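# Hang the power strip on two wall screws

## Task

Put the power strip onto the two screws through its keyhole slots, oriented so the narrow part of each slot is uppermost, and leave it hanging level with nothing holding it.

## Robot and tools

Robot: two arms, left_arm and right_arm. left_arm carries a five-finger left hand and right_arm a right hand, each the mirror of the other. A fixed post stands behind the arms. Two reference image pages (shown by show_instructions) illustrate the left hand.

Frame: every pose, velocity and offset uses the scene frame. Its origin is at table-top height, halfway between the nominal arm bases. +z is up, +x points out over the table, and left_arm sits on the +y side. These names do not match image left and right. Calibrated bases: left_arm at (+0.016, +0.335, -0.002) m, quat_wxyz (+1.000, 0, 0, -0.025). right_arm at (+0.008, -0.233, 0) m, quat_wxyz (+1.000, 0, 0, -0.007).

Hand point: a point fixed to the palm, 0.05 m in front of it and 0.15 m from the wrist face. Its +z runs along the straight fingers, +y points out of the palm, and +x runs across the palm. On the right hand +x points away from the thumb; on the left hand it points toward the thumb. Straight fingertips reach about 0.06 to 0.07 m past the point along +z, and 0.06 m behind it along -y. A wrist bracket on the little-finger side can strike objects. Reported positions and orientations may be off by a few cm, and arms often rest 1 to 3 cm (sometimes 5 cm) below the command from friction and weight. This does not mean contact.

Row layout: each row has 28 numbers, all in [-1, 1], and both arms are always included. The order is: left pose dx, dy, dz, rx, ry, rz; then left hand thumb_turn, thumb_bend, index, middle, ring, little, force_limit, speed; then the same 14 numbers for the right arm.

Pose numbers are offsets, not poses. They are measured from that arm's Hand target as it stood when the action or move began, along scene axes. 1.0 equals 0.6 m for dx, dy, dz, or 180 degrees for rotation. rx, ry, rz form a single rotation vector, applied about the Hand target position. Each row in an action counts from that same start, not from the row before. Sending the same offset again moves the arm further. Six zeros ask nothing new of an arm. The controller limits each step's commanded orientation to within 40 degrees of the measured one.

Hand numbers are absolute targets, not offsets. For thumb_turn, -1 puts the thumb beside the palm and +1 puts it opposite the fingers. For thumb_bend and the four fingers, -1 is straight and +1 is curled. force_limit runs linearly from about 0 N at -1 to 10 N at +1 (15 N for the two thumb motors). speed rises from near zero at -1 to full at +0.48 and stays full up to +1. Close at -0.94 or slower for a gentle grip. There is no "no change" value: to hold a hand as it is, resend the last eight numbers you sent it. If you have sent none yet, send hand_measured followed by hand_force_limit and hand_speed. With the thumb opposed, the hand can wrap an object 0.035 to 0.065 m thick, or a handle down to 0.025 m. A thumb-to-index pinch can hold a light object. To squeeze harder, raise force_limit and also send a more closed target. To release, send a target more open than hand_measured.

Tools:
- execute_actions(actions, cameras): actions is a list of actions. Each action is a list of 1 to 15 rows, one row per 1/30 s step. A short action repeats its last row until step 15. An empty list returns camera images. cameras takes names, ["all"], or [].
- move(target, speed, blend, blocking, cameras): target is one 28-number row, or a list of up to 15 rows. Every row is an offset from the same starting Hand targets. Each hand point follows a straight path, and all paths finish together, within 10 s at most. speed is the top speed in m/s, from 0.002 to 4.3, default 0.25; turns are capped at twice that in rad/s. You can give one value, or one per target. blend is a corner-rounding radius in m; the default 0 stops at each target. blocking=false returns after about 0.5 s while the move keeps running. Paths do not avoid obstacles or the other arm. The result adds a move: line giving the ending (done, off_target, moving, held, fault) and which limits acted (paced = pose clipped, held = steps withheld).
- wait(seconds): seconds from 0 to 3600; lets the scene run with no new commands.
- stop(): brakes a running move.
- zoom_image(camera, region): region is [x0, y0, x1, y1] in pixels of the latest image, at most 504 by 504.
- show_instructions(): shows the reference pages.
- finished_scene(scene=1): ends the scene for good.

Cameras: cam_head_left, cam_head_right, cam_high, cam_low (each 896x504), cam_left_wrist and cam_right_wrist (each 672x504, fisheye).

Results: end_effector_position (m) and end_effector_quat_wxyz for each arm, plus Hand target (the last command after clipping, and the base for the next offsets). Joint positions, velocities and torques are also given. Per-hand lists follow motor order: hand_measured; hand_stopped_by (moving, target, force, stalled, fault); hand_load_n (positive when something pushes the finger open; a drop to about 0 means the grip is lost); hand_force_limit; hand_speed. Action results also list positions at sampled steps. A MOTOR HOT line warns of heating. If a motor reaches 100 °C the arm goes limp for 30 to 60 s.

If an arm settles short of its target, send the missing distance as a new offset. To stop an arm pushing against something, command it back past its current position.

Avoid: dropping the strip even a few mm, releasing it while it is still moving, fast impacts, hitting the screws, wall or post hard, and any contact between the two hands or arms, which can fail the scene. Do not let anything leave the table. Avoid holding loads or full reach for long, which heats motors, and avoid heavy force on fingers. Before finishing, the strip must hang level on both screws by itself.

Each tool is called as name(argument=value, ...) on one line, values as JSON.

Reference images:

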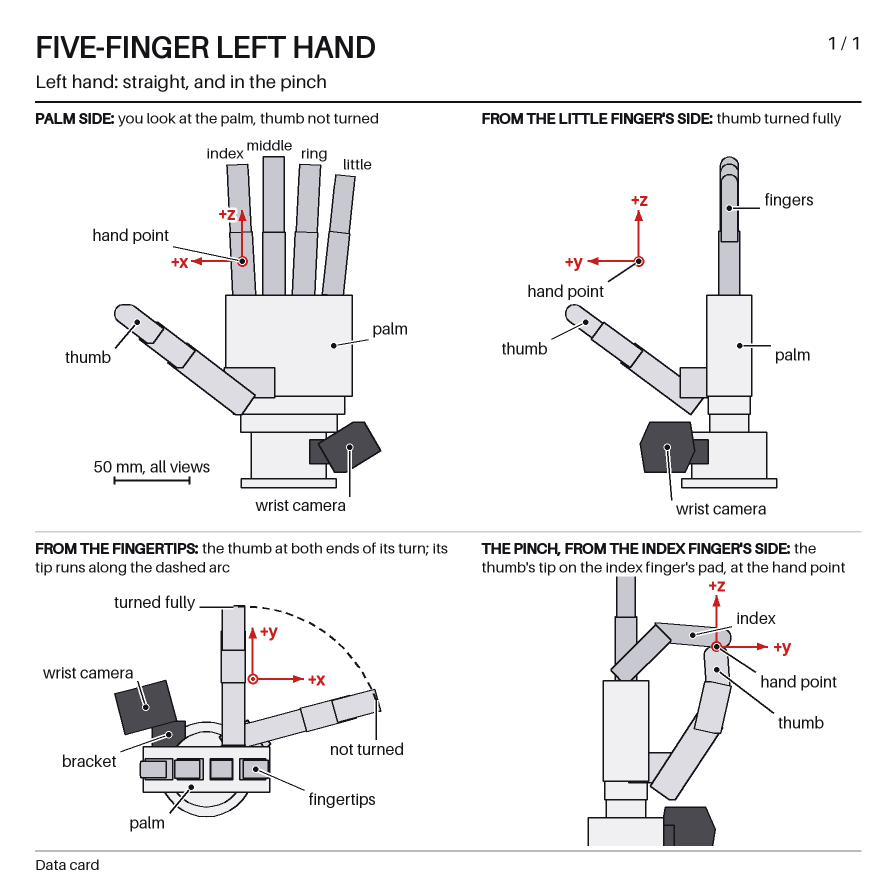

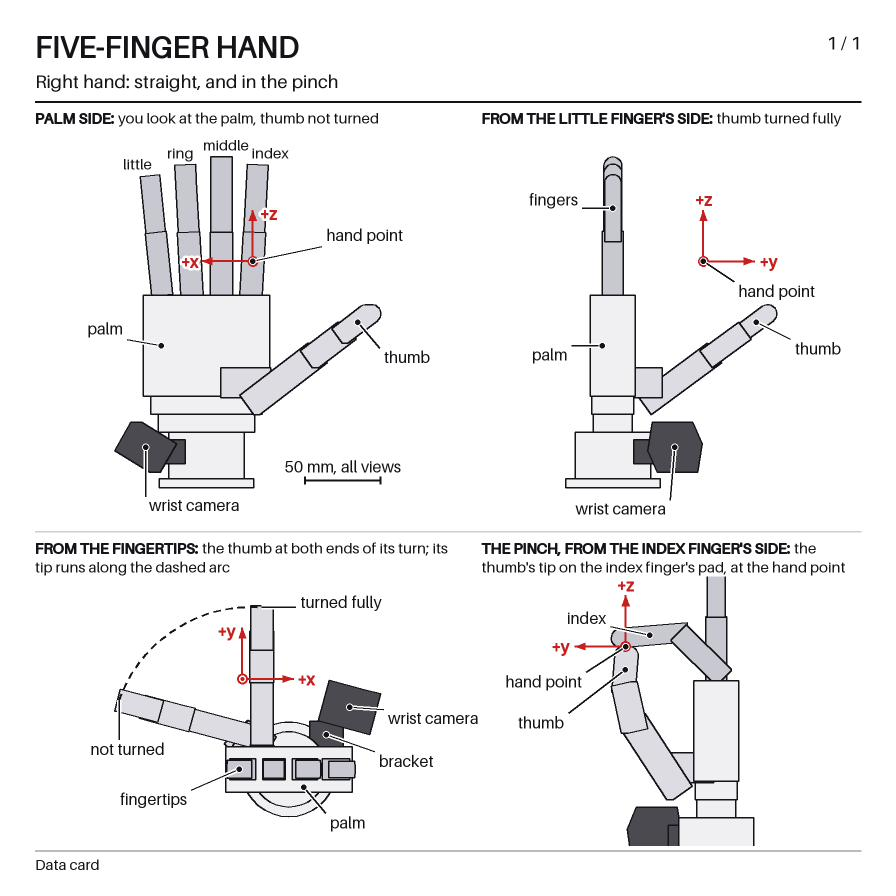

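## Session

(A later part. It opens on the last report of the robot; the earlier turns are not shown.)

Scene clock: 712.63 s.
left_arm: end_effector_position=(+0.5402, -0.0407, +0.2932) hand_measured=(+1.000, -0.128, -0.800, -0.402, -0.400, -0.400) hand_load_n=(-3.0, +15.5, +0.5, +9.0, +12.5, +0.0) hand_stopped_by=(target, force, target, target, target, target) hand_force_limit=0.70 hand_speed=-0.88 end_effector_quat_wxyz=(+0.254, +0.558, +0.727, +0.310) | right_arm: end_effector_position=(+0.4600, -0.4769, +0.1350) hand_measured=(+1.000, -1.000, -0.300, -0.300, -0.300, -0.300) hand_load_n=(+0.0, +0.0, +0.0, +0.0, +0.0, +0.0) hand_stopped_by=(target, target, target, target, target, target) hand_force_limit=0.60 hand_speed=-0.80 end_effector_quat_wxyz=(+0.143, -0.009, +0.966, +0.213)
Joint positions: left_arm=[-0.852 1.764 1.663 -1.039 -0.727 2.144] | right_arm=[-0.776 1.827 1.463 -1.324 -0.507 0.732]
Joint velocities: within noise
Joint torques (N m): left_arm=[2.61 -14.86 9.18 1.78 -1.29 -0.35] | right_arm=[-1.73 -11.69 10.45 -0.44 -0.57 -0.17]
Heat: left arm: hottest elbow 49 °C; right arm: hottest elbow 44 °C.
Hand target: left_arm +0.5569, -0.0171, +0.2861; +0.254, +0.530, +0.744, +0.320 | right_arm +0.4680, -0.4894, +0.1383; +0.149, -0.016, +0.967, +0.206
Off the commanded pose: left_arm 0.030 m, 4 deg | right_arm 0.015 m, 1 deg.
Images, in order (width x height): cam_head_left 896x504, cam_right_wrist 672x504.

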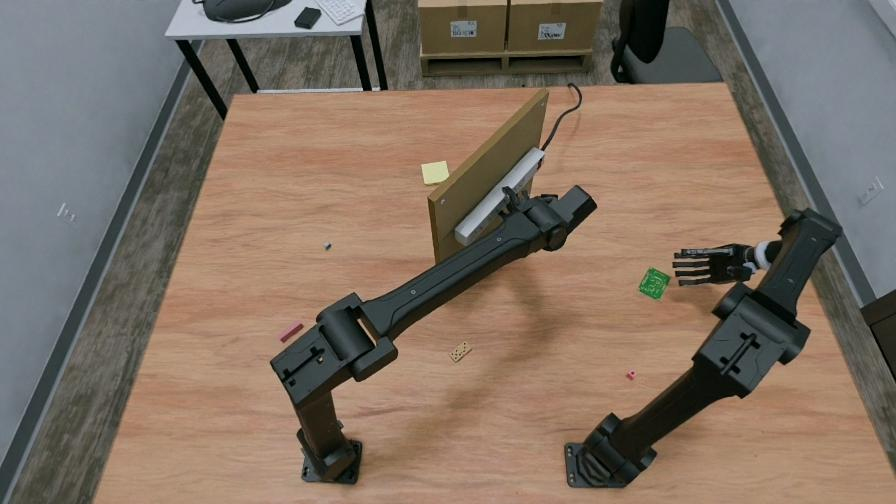

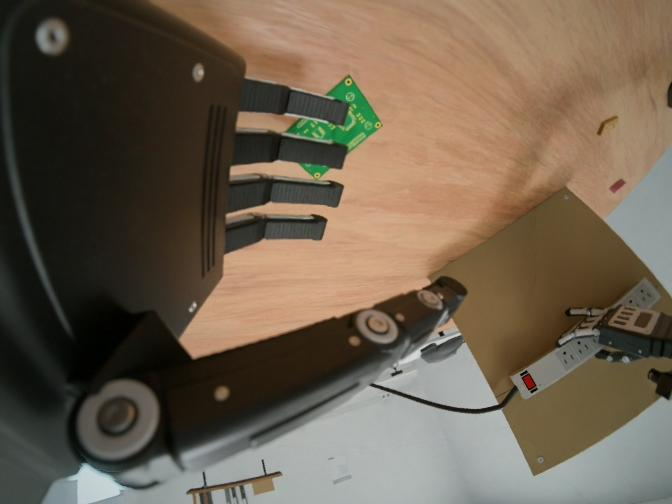

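move(target=[[0,0,0.0307,0,0,0,1,0.52,-0.8,-0.4,-0.4,-0.4,0.7,-0.88,0,0,0,0,0,0,1,-1,-0.3,-0.3,-0.3,-0.3,0.6,-0.8],[-0.0350,-0.0415,0.0307,0,0,0,1,0.52,-0.8,-0.4,-0.4,-0.4,0.7,-0.88,0,0,0,0,0,0,1,-1,-0.3,-0.3,-0.3,-0.3,0.6,-0.8]], speed=0.04, cameras=["cam_head_left","cam_right_wrist"])

zoom_image(camera="cam_head_left", region=[432, 218, 472, 258])

zoom_image(camera="cam_head_left", region=[515, 135, 555, 175])

zoom_image(camera="cam_right_wrist", region=[490, 350, 560, 420])

zoom_image(camera="cam_right_wrist", region=[602, 260, 672, 330])

Scene clock: 721.43 s.
left_arm: end_effector_position=(+0.5369, -0.0383, +0.2902) hand_measured=(+1.000, -0.128, -0.800, -0.402, -0.400, -0.400) hand_load_n=(-1.0, +10.5, +0.0, +6.5, +9.0, +0.0) hand_stopped_by=(target, force, target, target, target, target) hand_force_limit=0.70 hand_speed=-0.88 end_effector_quat_wxyz=(+0.241, +0.550, +0.732, +0.321) | right_arm: end_effector_position=(+0.4600, -0.4769, +0.1350) hand_measured=(+1.000, -1.000, -0.300, -0.300, -0.300, -0.300) hand_load_n=(+0.0, +0.0, +0.0, +0.0, +0.5, +0.0) hand_stopped_by=(target, target, target, target, target, target) hand_force_limit=0.60 hand_speed=-0.80 end_effector_quat_wxyz=(+0.143, -0.009, +0.966, +0.213)
Joint positions: left_arm=[-0.858 1.784 1.684 -1.089 -0.752 2.102] | right_arm=[-0.776 1.827 1.463 -1.324 -0.507 0.732]
Joint torques (N m): left_arm=[-1.03 -15.38 13.91 -0.08 -1.17 -0.58] | right_arm=[-1.61 -11.69 10.51 -0.4 -0.57 -0.17]
Heat: left arm: hottest elbow 48 °C; right arm: hottest elbow 44 °C.
Hand target: left_arm +0.5359, -0.0420, +0.3044; +0.254, +0.530, +0.744, +0.319 | right_arm +0.4680, -0.4894, +0.1383; +0.149, -0.016, +0.967, +0.206
Off the commanded pose: left_arm 0.015 m, 3 deg | right_arm 0.015 m, 1 deg.
move: off_target (left_arm)

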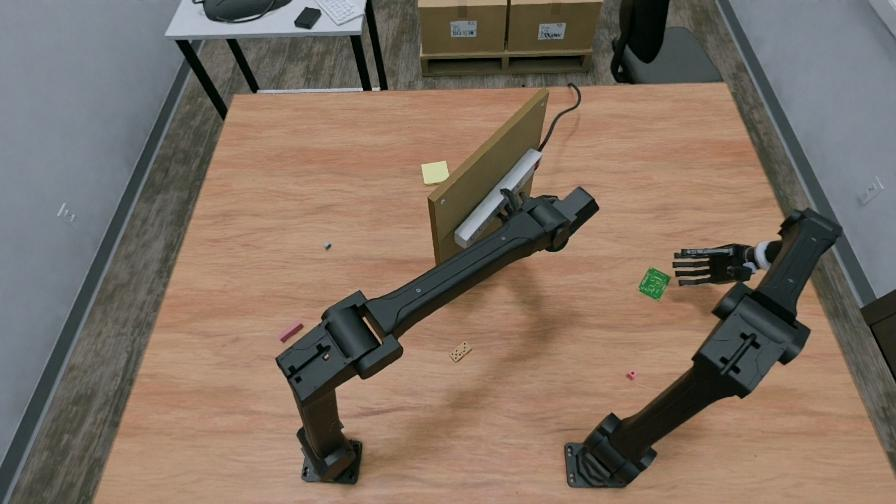

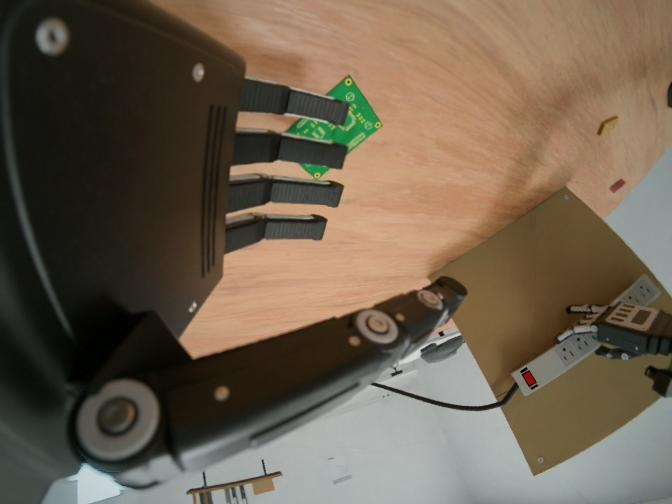

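Scaled by 12.600 from the camera's image (finer frame: 1280x720).

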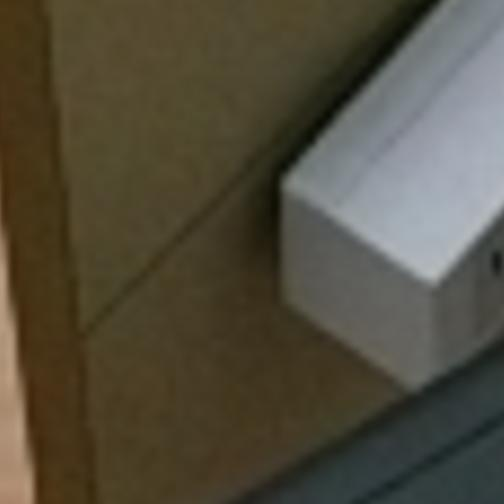

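Scaled by 12.600 from the camera's image (finer frame: 1280x720).

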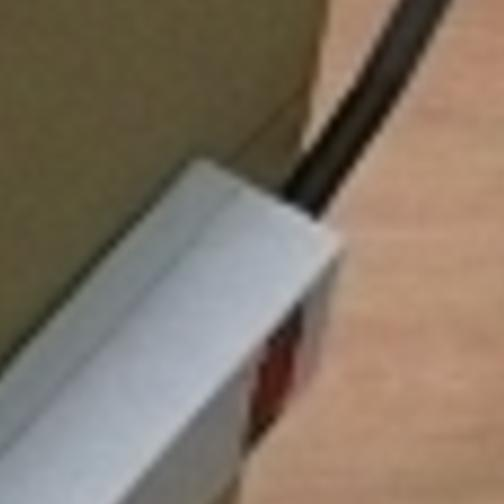

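Scaled by 7.200 from the camera's image (finer frame: 960x720).

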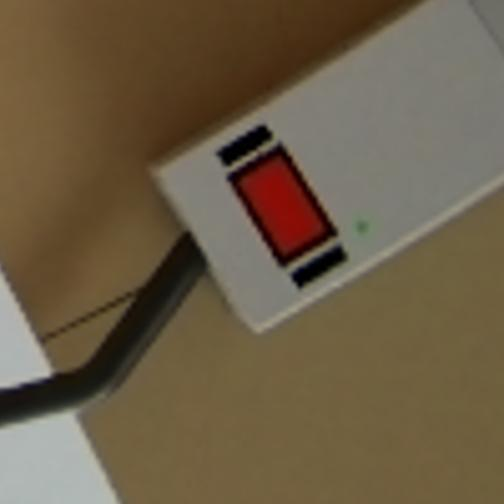

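Scaled by 7.200 from the camera's image (finer frame: 960x720).

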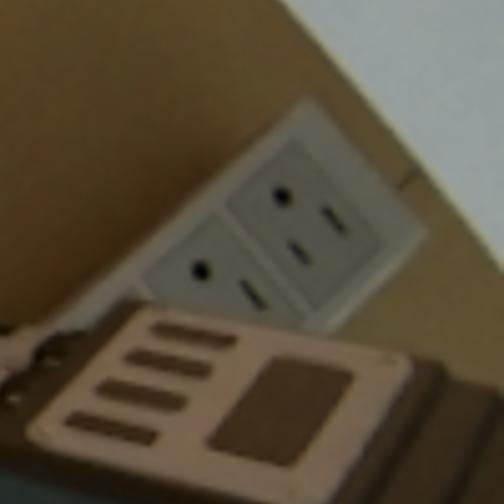

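move(target=[[0,0,0.1093,0,0,0,1,0.52,-0.8,-0.4,-0.4,-0.4,0.7,-0.88,0,0,0,0,0,0,1,-1,-0.3,-0.3,-0.3,-0.3,0.6,-0.8],[0,0,0.0118,0,0,0,1,0.52,-0.8,-0.4,-0.4,-0.4,0.7,-0.88,0,0,0,0,0,0,1,-1,-0.3,-0.3,-0.3,-0.3,0.6,-0.8],[0.0225,0.0267,0.0118,0,0,0,1,0.52,-0.8,-0.4,-0.4,-0.4,0.7,-0.88,0,0,0,0,0,0,1,-1,-0.3,-0.3,-0.3,-0.3,0.6,-0.8]], speed=[0.08,0.08,0.03], cameras=["cam_head_left","cam_right_wrist"])

zoom_image(camera="cam_head_left", region=[432, 218, 472, 258])

zoom_image(camera="cam_head_left", region=[515, 135, 555, 175])

zoom_image(camera="cam_right_wrist", region=[490, 350, 560, 420])

zoom_image(camera="cam_right_wrist", region=[602, 260, 672, 330])

Scene clock: 728.47 s.
left_arm: end_effector_position=(+0.5382, -0.0392, +0.2936) hand_measured=(+1.000, -0.126, -0.800, -0.402, -0.400, -0.400) hand_load_n=(-1.0, +11.5, +0.0, +10.0, +9.0, +0.0) hand_stopped_by=(target, force, target, target, target, target) hand_force_limit=0.70 hand_speed=-0.88 end_effector_quat_wxyz=(+0.234, +0.549, +0.736, +0.318) | right_arm: end_effector_position=(+0.4600, -0.4769, +0.1350) hand_measured=(+1.000, -1.000, -0.300, -0.300, -0.300, -0.300) hand_load_n=(+0.0, +0.0, +0.0, +0.0, +0.0, +0.0) hand_stopped_by=(target, target, target, target, target, target) hand_force_limit=0.60 hand_speed=-0.80 end_effector_quat_wxyz=(+0.143, -0.009, +0.966, +0.213)
Joint positions: left_arm=[-0.856 1.796 1.717 -1.128 -0.744 2.088] | right_arm=[-0.776 1.827 1.463 -1.324 -0.507 0.732]
Joint torques (N m): left_arm=[1.38 -17.32 10.54 1.83 -1 -0.03] | right_arm=[-1.79 -11.46 10.5 -0.5 -0.57 -0.18]
Heat: left arm: hottest elbow 50 °C; right arm: hottest elbow 44 °C.
Hand target: left_arm +0.5494, -0.0261, +0.3115; +0.254, +0.530, +0.744, +0.319 | right_arm +0.4680, -0.4894, +0.1383; +0.149, -0.016, +0.967, +0.206
Off the commanded pose: left_arm 0.025 m, 3 deg | right_arm 0.015 m, 1 deg.
move: off_target (left_arm)

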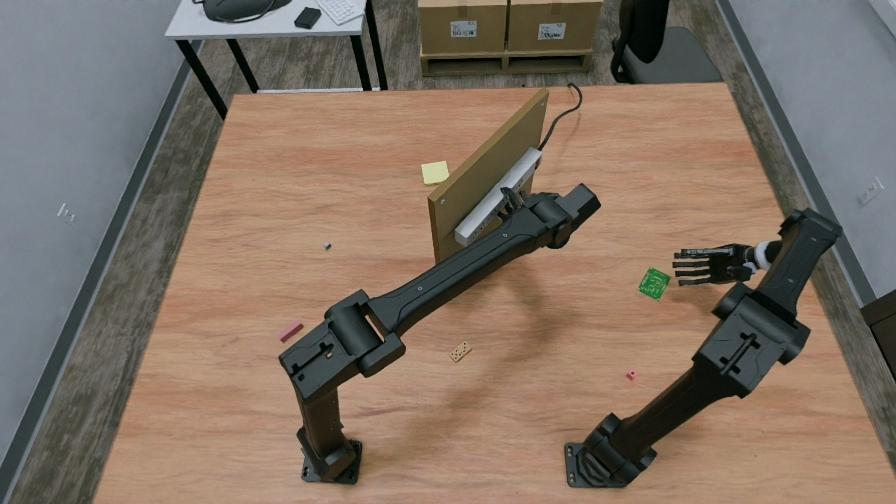

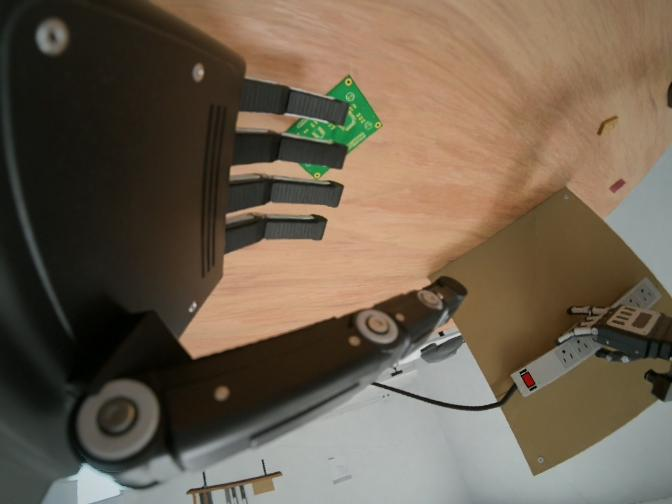

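Scaled by 12.600 from the camera's image (finer frame: 1280x720).

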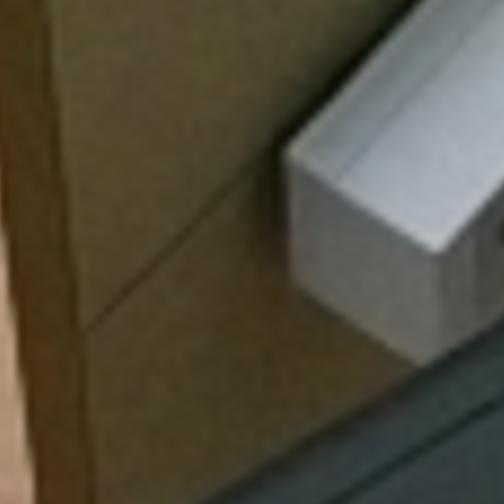

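Scaled by 12.600 from the camera's image (finer frame: 1280x720).

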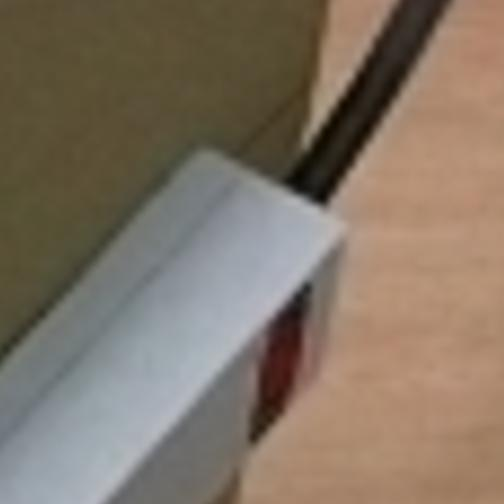

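Scaled by 7.200 from the camera's image (finer frame: 960x720).

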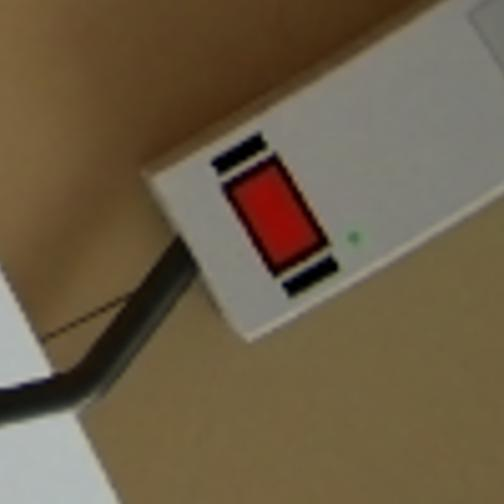

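Scaled by 7.200 from the camera's image (finer frame: 960x720).

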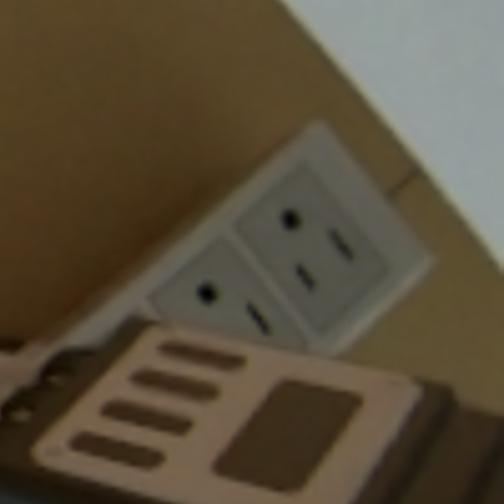

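move(target=[0.0108,0.0127,0,0,0,0,1,0.52,-0.8,-0.4,-0.4,-0.4,0.7,-0.88,0,0,0,0,0,0,1,-1,-0.3,-0.3,-0.3,-0.3,0.6,-0.8], speed=0.03, cameras=["cam_head_left","cam_right_wrist"])

zoom_image(camera="cam_head_left", region=[432, 218, 472, 258])

zoom_image(camera="cam_head_left", region=[515, 135, 555, 175])

zoom_image(camera="cam_right_wrist", region=[490, 350, 560, 420])

zoom_image(camera="cam_right_wrist", region=[602, 260, 672, 330])

Scene clock: 731.97 s.
left_arm: end_effector_position=(+0.5388, -0.0385, +0.2940) hand_measured=(+1.000, -0.126, -0.800, -0.402, -0.400, -0.400) hand_load_n=(-1.5, +10.5, +0.0, +10.5, +8.5, +0.0) hand_stopped_by=(target, force, target, target, target, target) hand_force_limit=0.70 hand_speed=-0.88 end_effector_quat_wxyz=(+0.236, +0.555, +0.733, +0.315) | right_arm: end_effector_position=(+0.4600, -0.4769, +0.1350) hand_measured=(+1.000, -1.000, -0.300, -0.300, -0.300, -0.300) hand_load_n=(+0.0, +0.0, +0.0, +0.0, +0.0, +0.0) hand_stopped_by=(target, target, target, target, target, target) hand_force_limit=0.60 hand_speed=-0.80 end_effector_quat_wxyz=(+0.143, -0.009, +0.966, +0.213)
Joint positions: left_arm=[-0.853 1.786 1.705 -1.113 -0.735 2.109] | right_arm=[-0.776 1.827 1.463 -1.324 -0.507 0.732]
Joint torques (N m): left_arm=[2.43 -17.26 10.55 1.92 -1.12 -0.04] | right_arm=[-1.55 -11.58 10.45 -0.51 -0.57 -0.18]
Heat: left arm: hottest elbow 50 °C; right arm: hottest elbow 44 °C.
Hand target: left_arm +0.5558, -0.0184, +0.3116; +0.254, +0.530, +0.744, +0.320 | right_arm +0.4680, -0.4894, +0.1383; +0.149, -0.016, +0.967, +0.206
Off the commanded pose: left_arm 0.032 m, 4 deg | right_arm 0.015 m, 1 deg.
move: off_target (left_arm)

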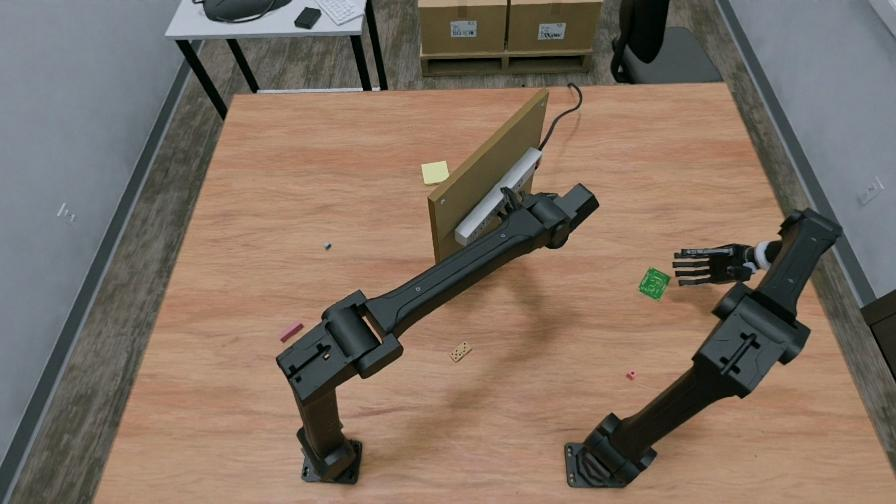

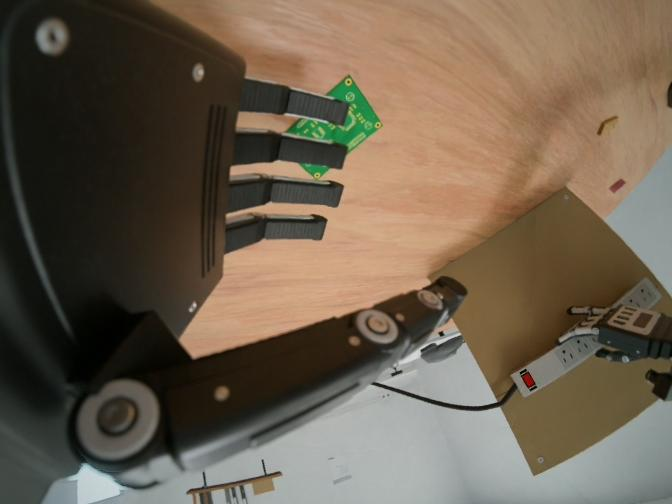

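Scaled by 12.600 from the camera's image (finer frame: 1280x720).

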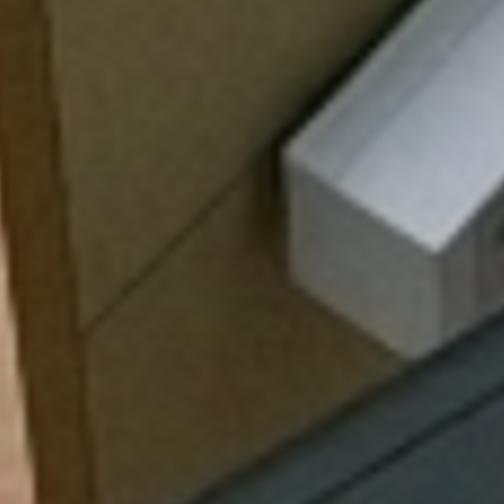

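Scaled by 12.600 from the camera's image (finer frame: 1280x720).

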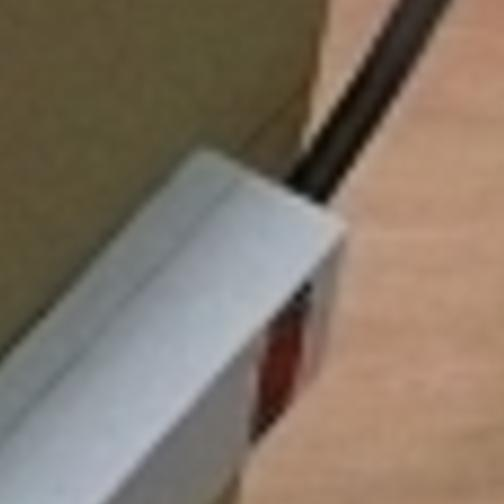

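Scaled by 7.200 from the camera's image (finer frame: 960x720).

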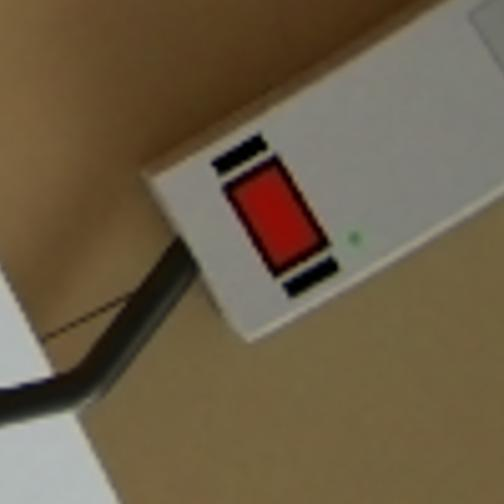

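Scaled by 7.200 from the camera's image (finer frame: 960x720).

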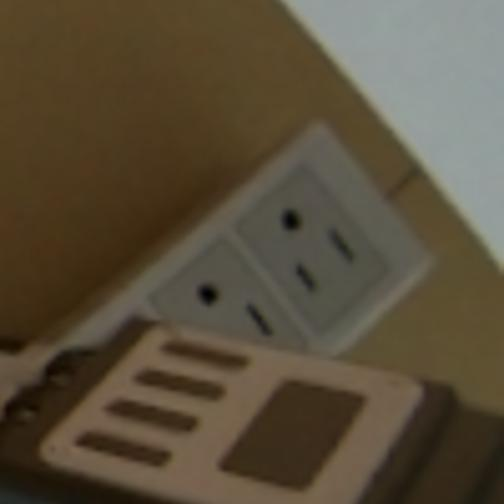

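move(target=[-0.0054,-0.0064,-0.0193,0,0,0,1,0.52,-0.8,-0.4,-0.4,-0.4,0.7,-0.88,0,0,0,0,0,0,1,-1,-0.3,-0.3,-0.3,-0.3,0.6,-0.8], speed=0.02, cameras=["cam_head_left","cam_right_wrist"])

zoom_image(camera="cam_head_left", region=[432, 218, 472, 258])

zoom_image(camera="cam_head_left", region=[515, 135, 555, 175])

zoom_image(camera="cam_right_wrist", region=[490, 350, 560, 420])

zoom_image(camera="cam_right_wrist", region=[602, 260, 672, 330])

Scene clock: 734.27 s.
left_arm: end_effector_position=(+0.5387, -0.0382, +0.2929) hand_measured=(+1.000, -0.128, -0.800, -0.402, -0.400, -0.400) hand_load_n=(-4.0, +13.5, +0.0, +9.0, +10.0, +0.0) hand_stopped_by=(target, force, target, target, target, target) hand_force_limit=0.70 hand_speed=-0.88 end_effector_quat_wxyz=(+0.241, +0.553, +0.733, +0.315) | right_arm: end_effector_position=(+0.4600, -0.4769, +0.1350) hand_measured=(+1.000, -1.000, -0.300, -0.300, -0.300, -0.300) hand_load_n=(+0.0, +0.0, +0.0, +0.0, +0.0, +0.0) hand_stopped_by=(target, target, target, target, target, target) hand_force_limit=0.60 hand_speed=-0.80 end_effector_quat_wxyz=(+0.143, -0.009, +0.966, +0.213)
Joint positions: left_arm=[-0.853 1.781 1.691 -1.093 -0.736 2.112] | right_arm=[-0.776 1.827 1.463 -1.324 -0.507 0.732]
Joint torques (N m): left_arm=[1.85 -16.38 10.02 2.02 -1.13 -0.11] | right_arm=[-1.79 -11.52 10.51 -0.43 -0.56 -0.16]
Heat: left arm: hottest elbow 50 °C; right arm: hottest elbow 44 °C.
Hand target: left_arm +0.5526, -0.0222, +0.2999; +0.254, +0.530, +0.744, +0.319 | right_arm +0.4680, -0.4894, +0.1383; +0.149, -0.016, +0.967, +0.206
Off the commanded pose: left_arm 0.022 m, 3 deg | right_arm 0.015 m, 1 deg.
move: off_target (left_arm)

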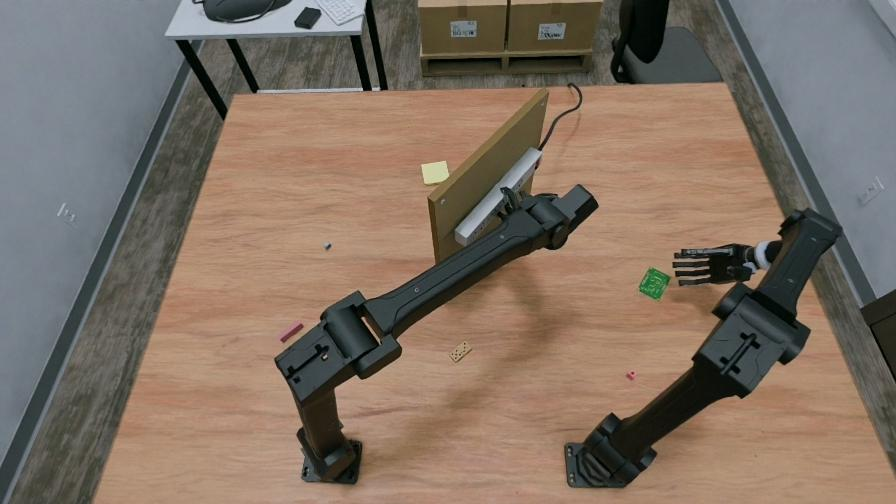

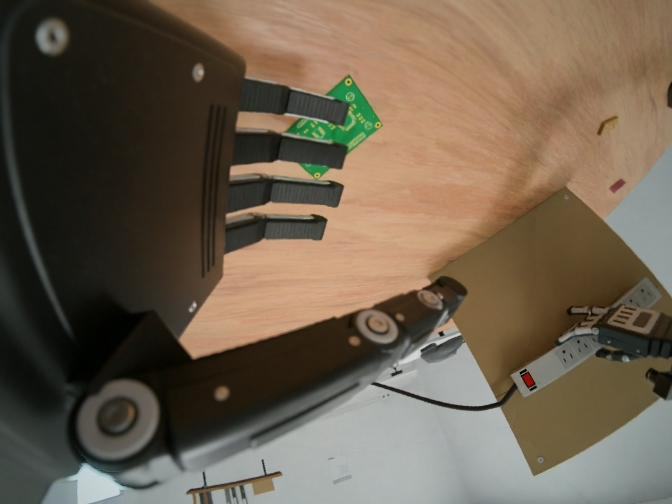

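Scaled by 12.600 from the camera's image (finer frame: 1280x720).

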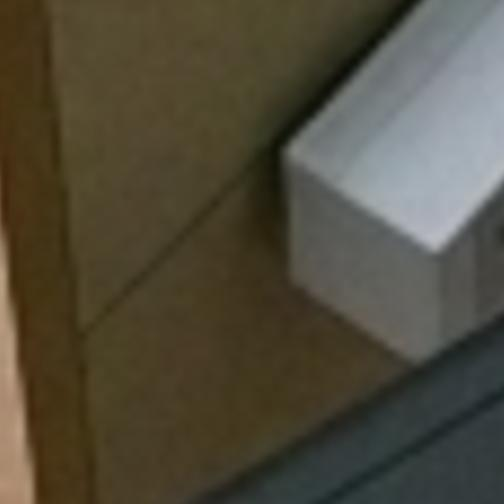

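Scaled by 12.600 from the camera's image (finer frame: 1280x720).

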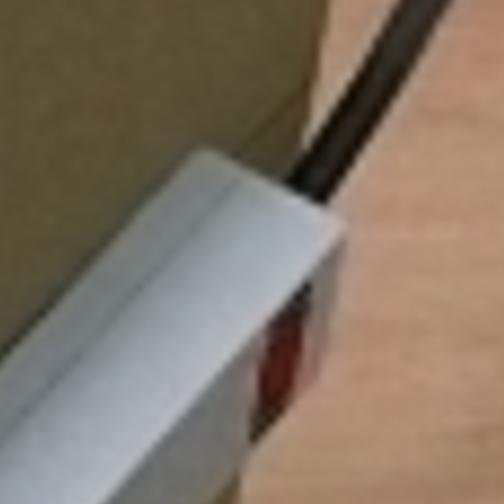

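Scaled by 7.200 from the camera's image (finer frame: 960x720).

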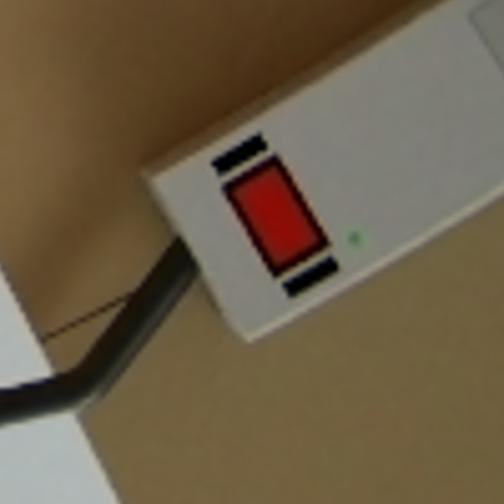

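Scaled by 7.200 from the camera's image (finer frame: 960x720).

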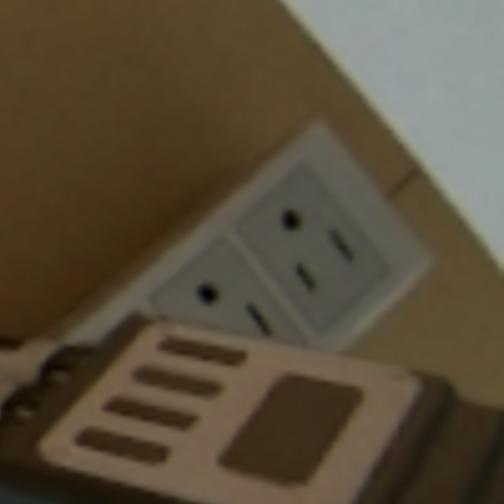

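move(target=[-0.0129,-0.0153,0.0067,0,0,0,1,0.52,-0.8,-0.4,-0.4,-0.4,0.7,-0.88,0,0,0,0,0,0,1,-1,-0.3,-0.3,-0.3,-0.3,0.6,-0.8], speed=0.02, cameras=["cam_head_left","cam_right_wrist"])

zoom_image(camera="cam_head_left", region=[432, 218, 472, 258])

zoom_image(camera="cam_head_left", region=[515, 135, 555, 175])

zoom_image(camera="cam_right_wrist", region=[490, 350, 560, 420])

zoom_image(camera="cam_right_wrist", region=[602, 260, 672, 330])

Scene clock: 736.53 s.
left_arm: end_effector_position=(+0.5387, -0.0380, +0.2933) hand_measured=(+1.000, -0.128, -0.800, -0.402, -0.400, -0.400) hand_load_n=(-4.0, +13.0, +0.0, +9.5, +10.5, +0.0) hand_stopped_by=(target, force, target, target, target, target) hand_force_limit=0.70 hand_speed=-0.88 end_effector_quat_wxyz=(+0.241, +0.553, +0.732, +0.316) | right_arm: end_effector_position=(+0.4600, -0.4769, +0.1350) hand_measured=(+1.000, -1.000, -0.300, -0.300, -0.300, -0.300) hand_load_n=(+0.0, +0.0, +0.0, +0.0, +0.0, +0.0) hand_stopped_by=(target, target, target, target, target, target) hand_force_limit=0.60 hand_speed=-0.80 end_effector_quat_wxyz=(+0.143, -0.009, +0.966, +0.213)
Joint positions: left_arm=[-0.854 1.781 1.691 -1.093 -0.739 2.112] | right_arm=[-0.776 1.827 1.463 -1.324 -0.507 0.732]
Joint torques (N m): left_arm=[0.15 -15.85 11.93 0.9 -1.29 -0.42] | right_arm=[-1.61 -11.58 10.5 -0.44 -0.57 -0.17]
Heat: left arm: hottest elbow 50 °C; right arm: hottest elbow 44 °C.
Hand target: left_arm +0.5449, -0.0314, +0.3040; +0.254, +0.530, +0.744, +0.320 | right_arm +0.4680, -0.4894, +0.1383; +0.149, -0.016, +0.967, +0.206
Off the commanded pose: left_arm 0.014 m, 3 deg | right_arm 0.015 m, 1 deg.
move: off_target (left_arm)

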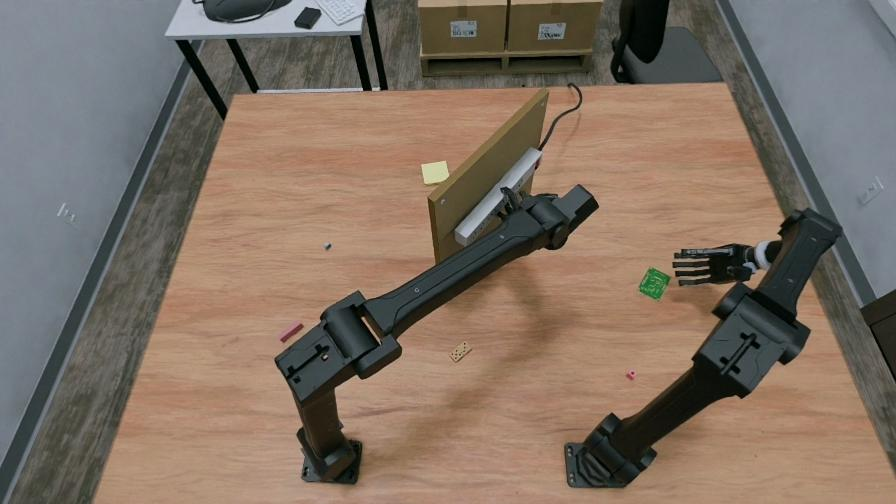

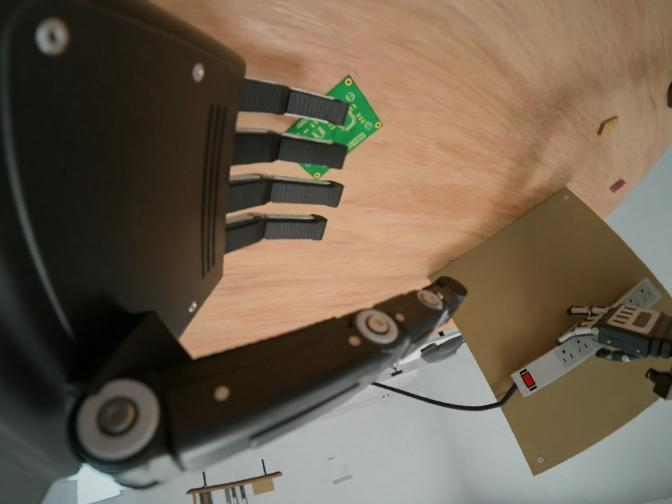

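Scaled by 12.600 from the camera's image (finer frame: 1280x720).

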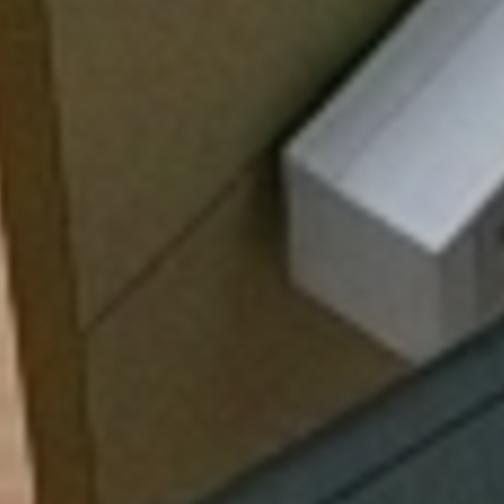

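Scaled by 12.600 from the camera's image (finer frame: 1280x720).

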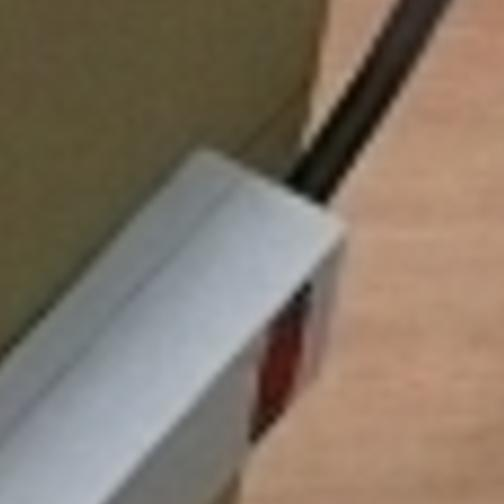

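Scaled by 7.200 from the camera's image (finer frame: 960x720).

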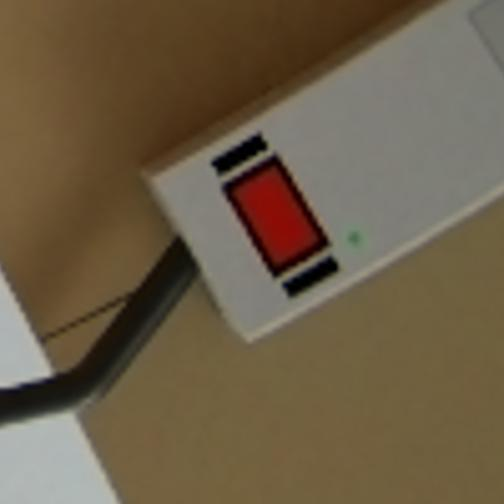

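Scaled by 7.200 from the camera's image (finer frame: 960x720).

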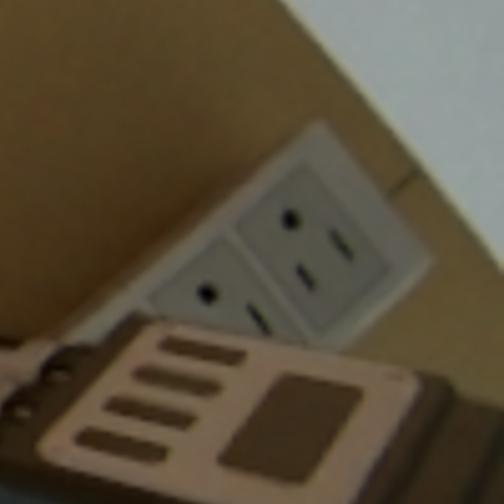

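move(target=[0.0050,0.0059,0,-0.0072,-0.0084,0,1,0.52,-0.8,-0.4,-0.4,-0.4,0.7,-0.88,0,0,0,0,0,0,1,-1,-0.3,-0.3,-0.3,-0.3,0.6,-0.8], speed=0.03, cameras=["cam_head_left","cam_right_wrist"])

zoom_image(camera="cam_head_left", region=[432, 218, 472, 258])

zoom_image(camera="cam_head_left", region=[515, 135, 555, 175])

zoom_image(camera="cam_right_wrist", region=[490, 350, 560, 420])

zoom_image(camera="cam_right_wrist", region=[602, 260, 672, 330])

Scene clock: 739.90 s.
left_arm: end_effector_position=(+0.5387, -0.0379, +0.2927) hand_measured=(+1.000, -0.128, -0.800, -0.402, -0.400, -0.400) hand_load_n=(-5.5, +16.0, +0.0, +9.5, +12.5, +0.0) hand_stopped_by=(target, force, target, target, target, target) hand_force_limit=0.70 hand_speed=-0.88 end_effector_quat_wxyz=(+0.247, +0.550, +0.732, +0.316) | right_arm: end_effector_position=(+0.4600, -0.4769, +0.1350) hand_measured=(+1.000, -1.000, -0.300, -0.300, -0.300, -0.300) hand_load_n=(+0.0, +0.0, +0.0, +0.0, +0.0, +0.0) hand_stopped_by=(target, target, target, target, target, target) hand_force_limit=0.60 hand_speed=-0.80 end_effector_quat_wxyz=(+0.143, -0.009, +0.966, +0.213)
Joint positions: left_arm=[-0.854 1.776 1.679 -1.072 -0.743 2.113] | right_arm=[-0.776 1.827 1.463 -1.324 -0.507 0.732]
Joint torques (N m): left_arm=[0.97 -16.5 10.28 2.18 -1.27 -0.32] | right_arm=[-1.67 -11.58 10.48 -0.44 -0.56 -0.18]
Heat: left arm: hottest elbow 49 °C; right arm: hottest elbow 44 °C.
Hand target: left_arm +0.5479, -0.0278, +0.3039; +0.270, +0.522, +0.744, +0.318 | right_arm +0.4680, -0.4894, +0.1383; +0.149, -0.016, +0.967, +0.206
Off the commanded pose: left_arm 0.018 m, 4 deg | right_arm 0.015 m, 1 deg.
move: off_target (left_arm)

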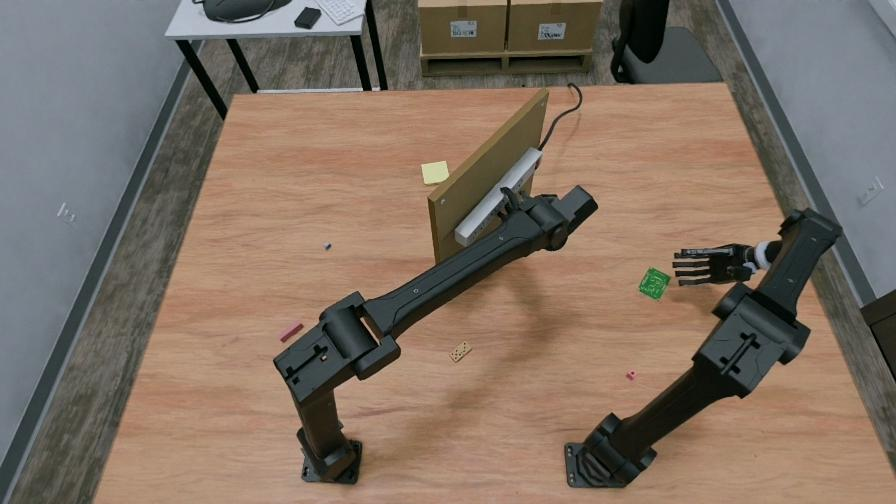

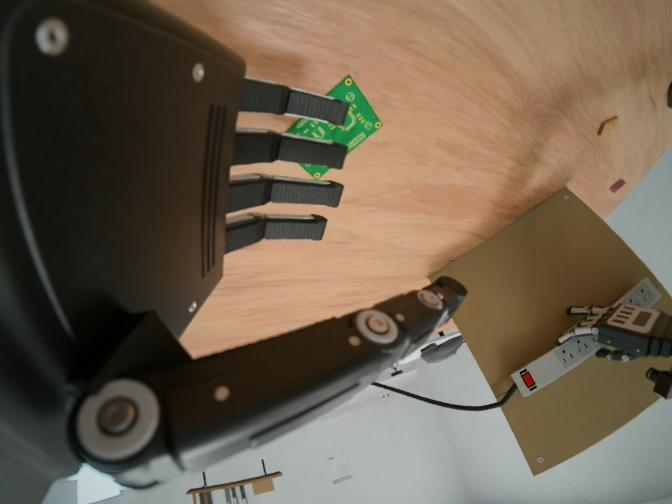

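Scaled by 12.600 from the camera's image (finer frame: 1280x720).

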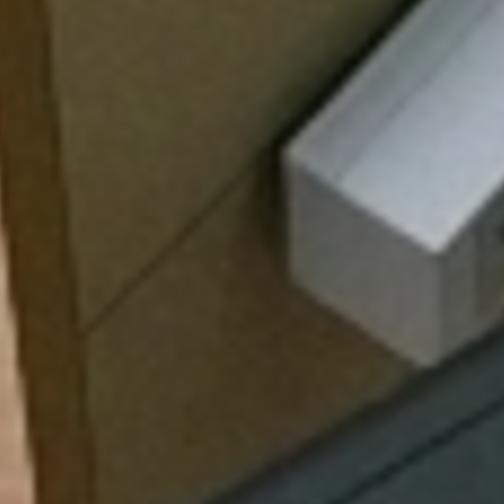

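Scaled by 12.600 from the camera's image (finer frame: 1280x720).

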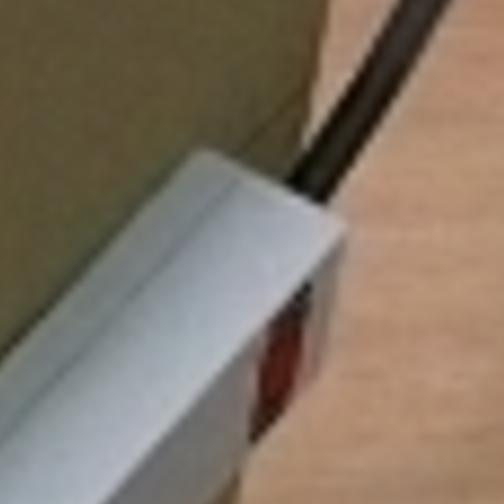

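Scaled by 7.200 from the camera's image (finer frame: 960x720).

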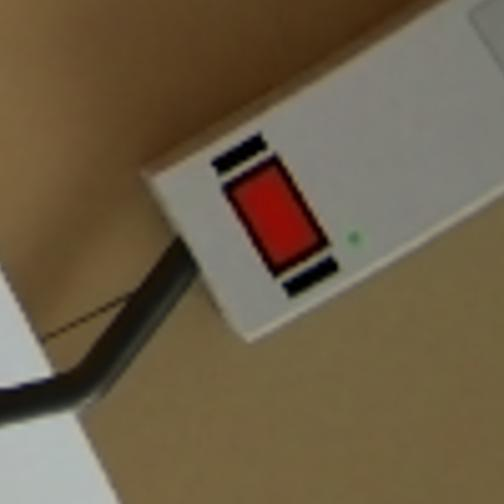

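Scaled by 7.200 from the camera's image (finer frame: 960x720).

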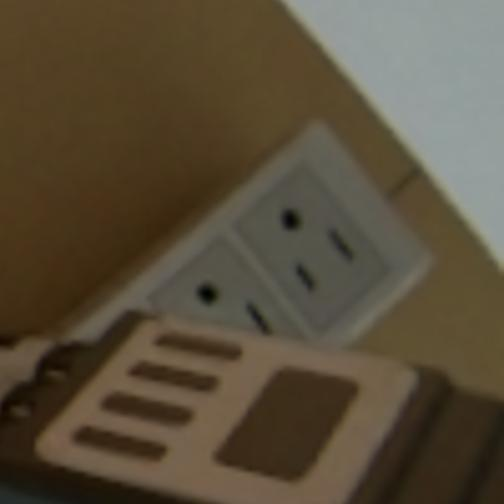

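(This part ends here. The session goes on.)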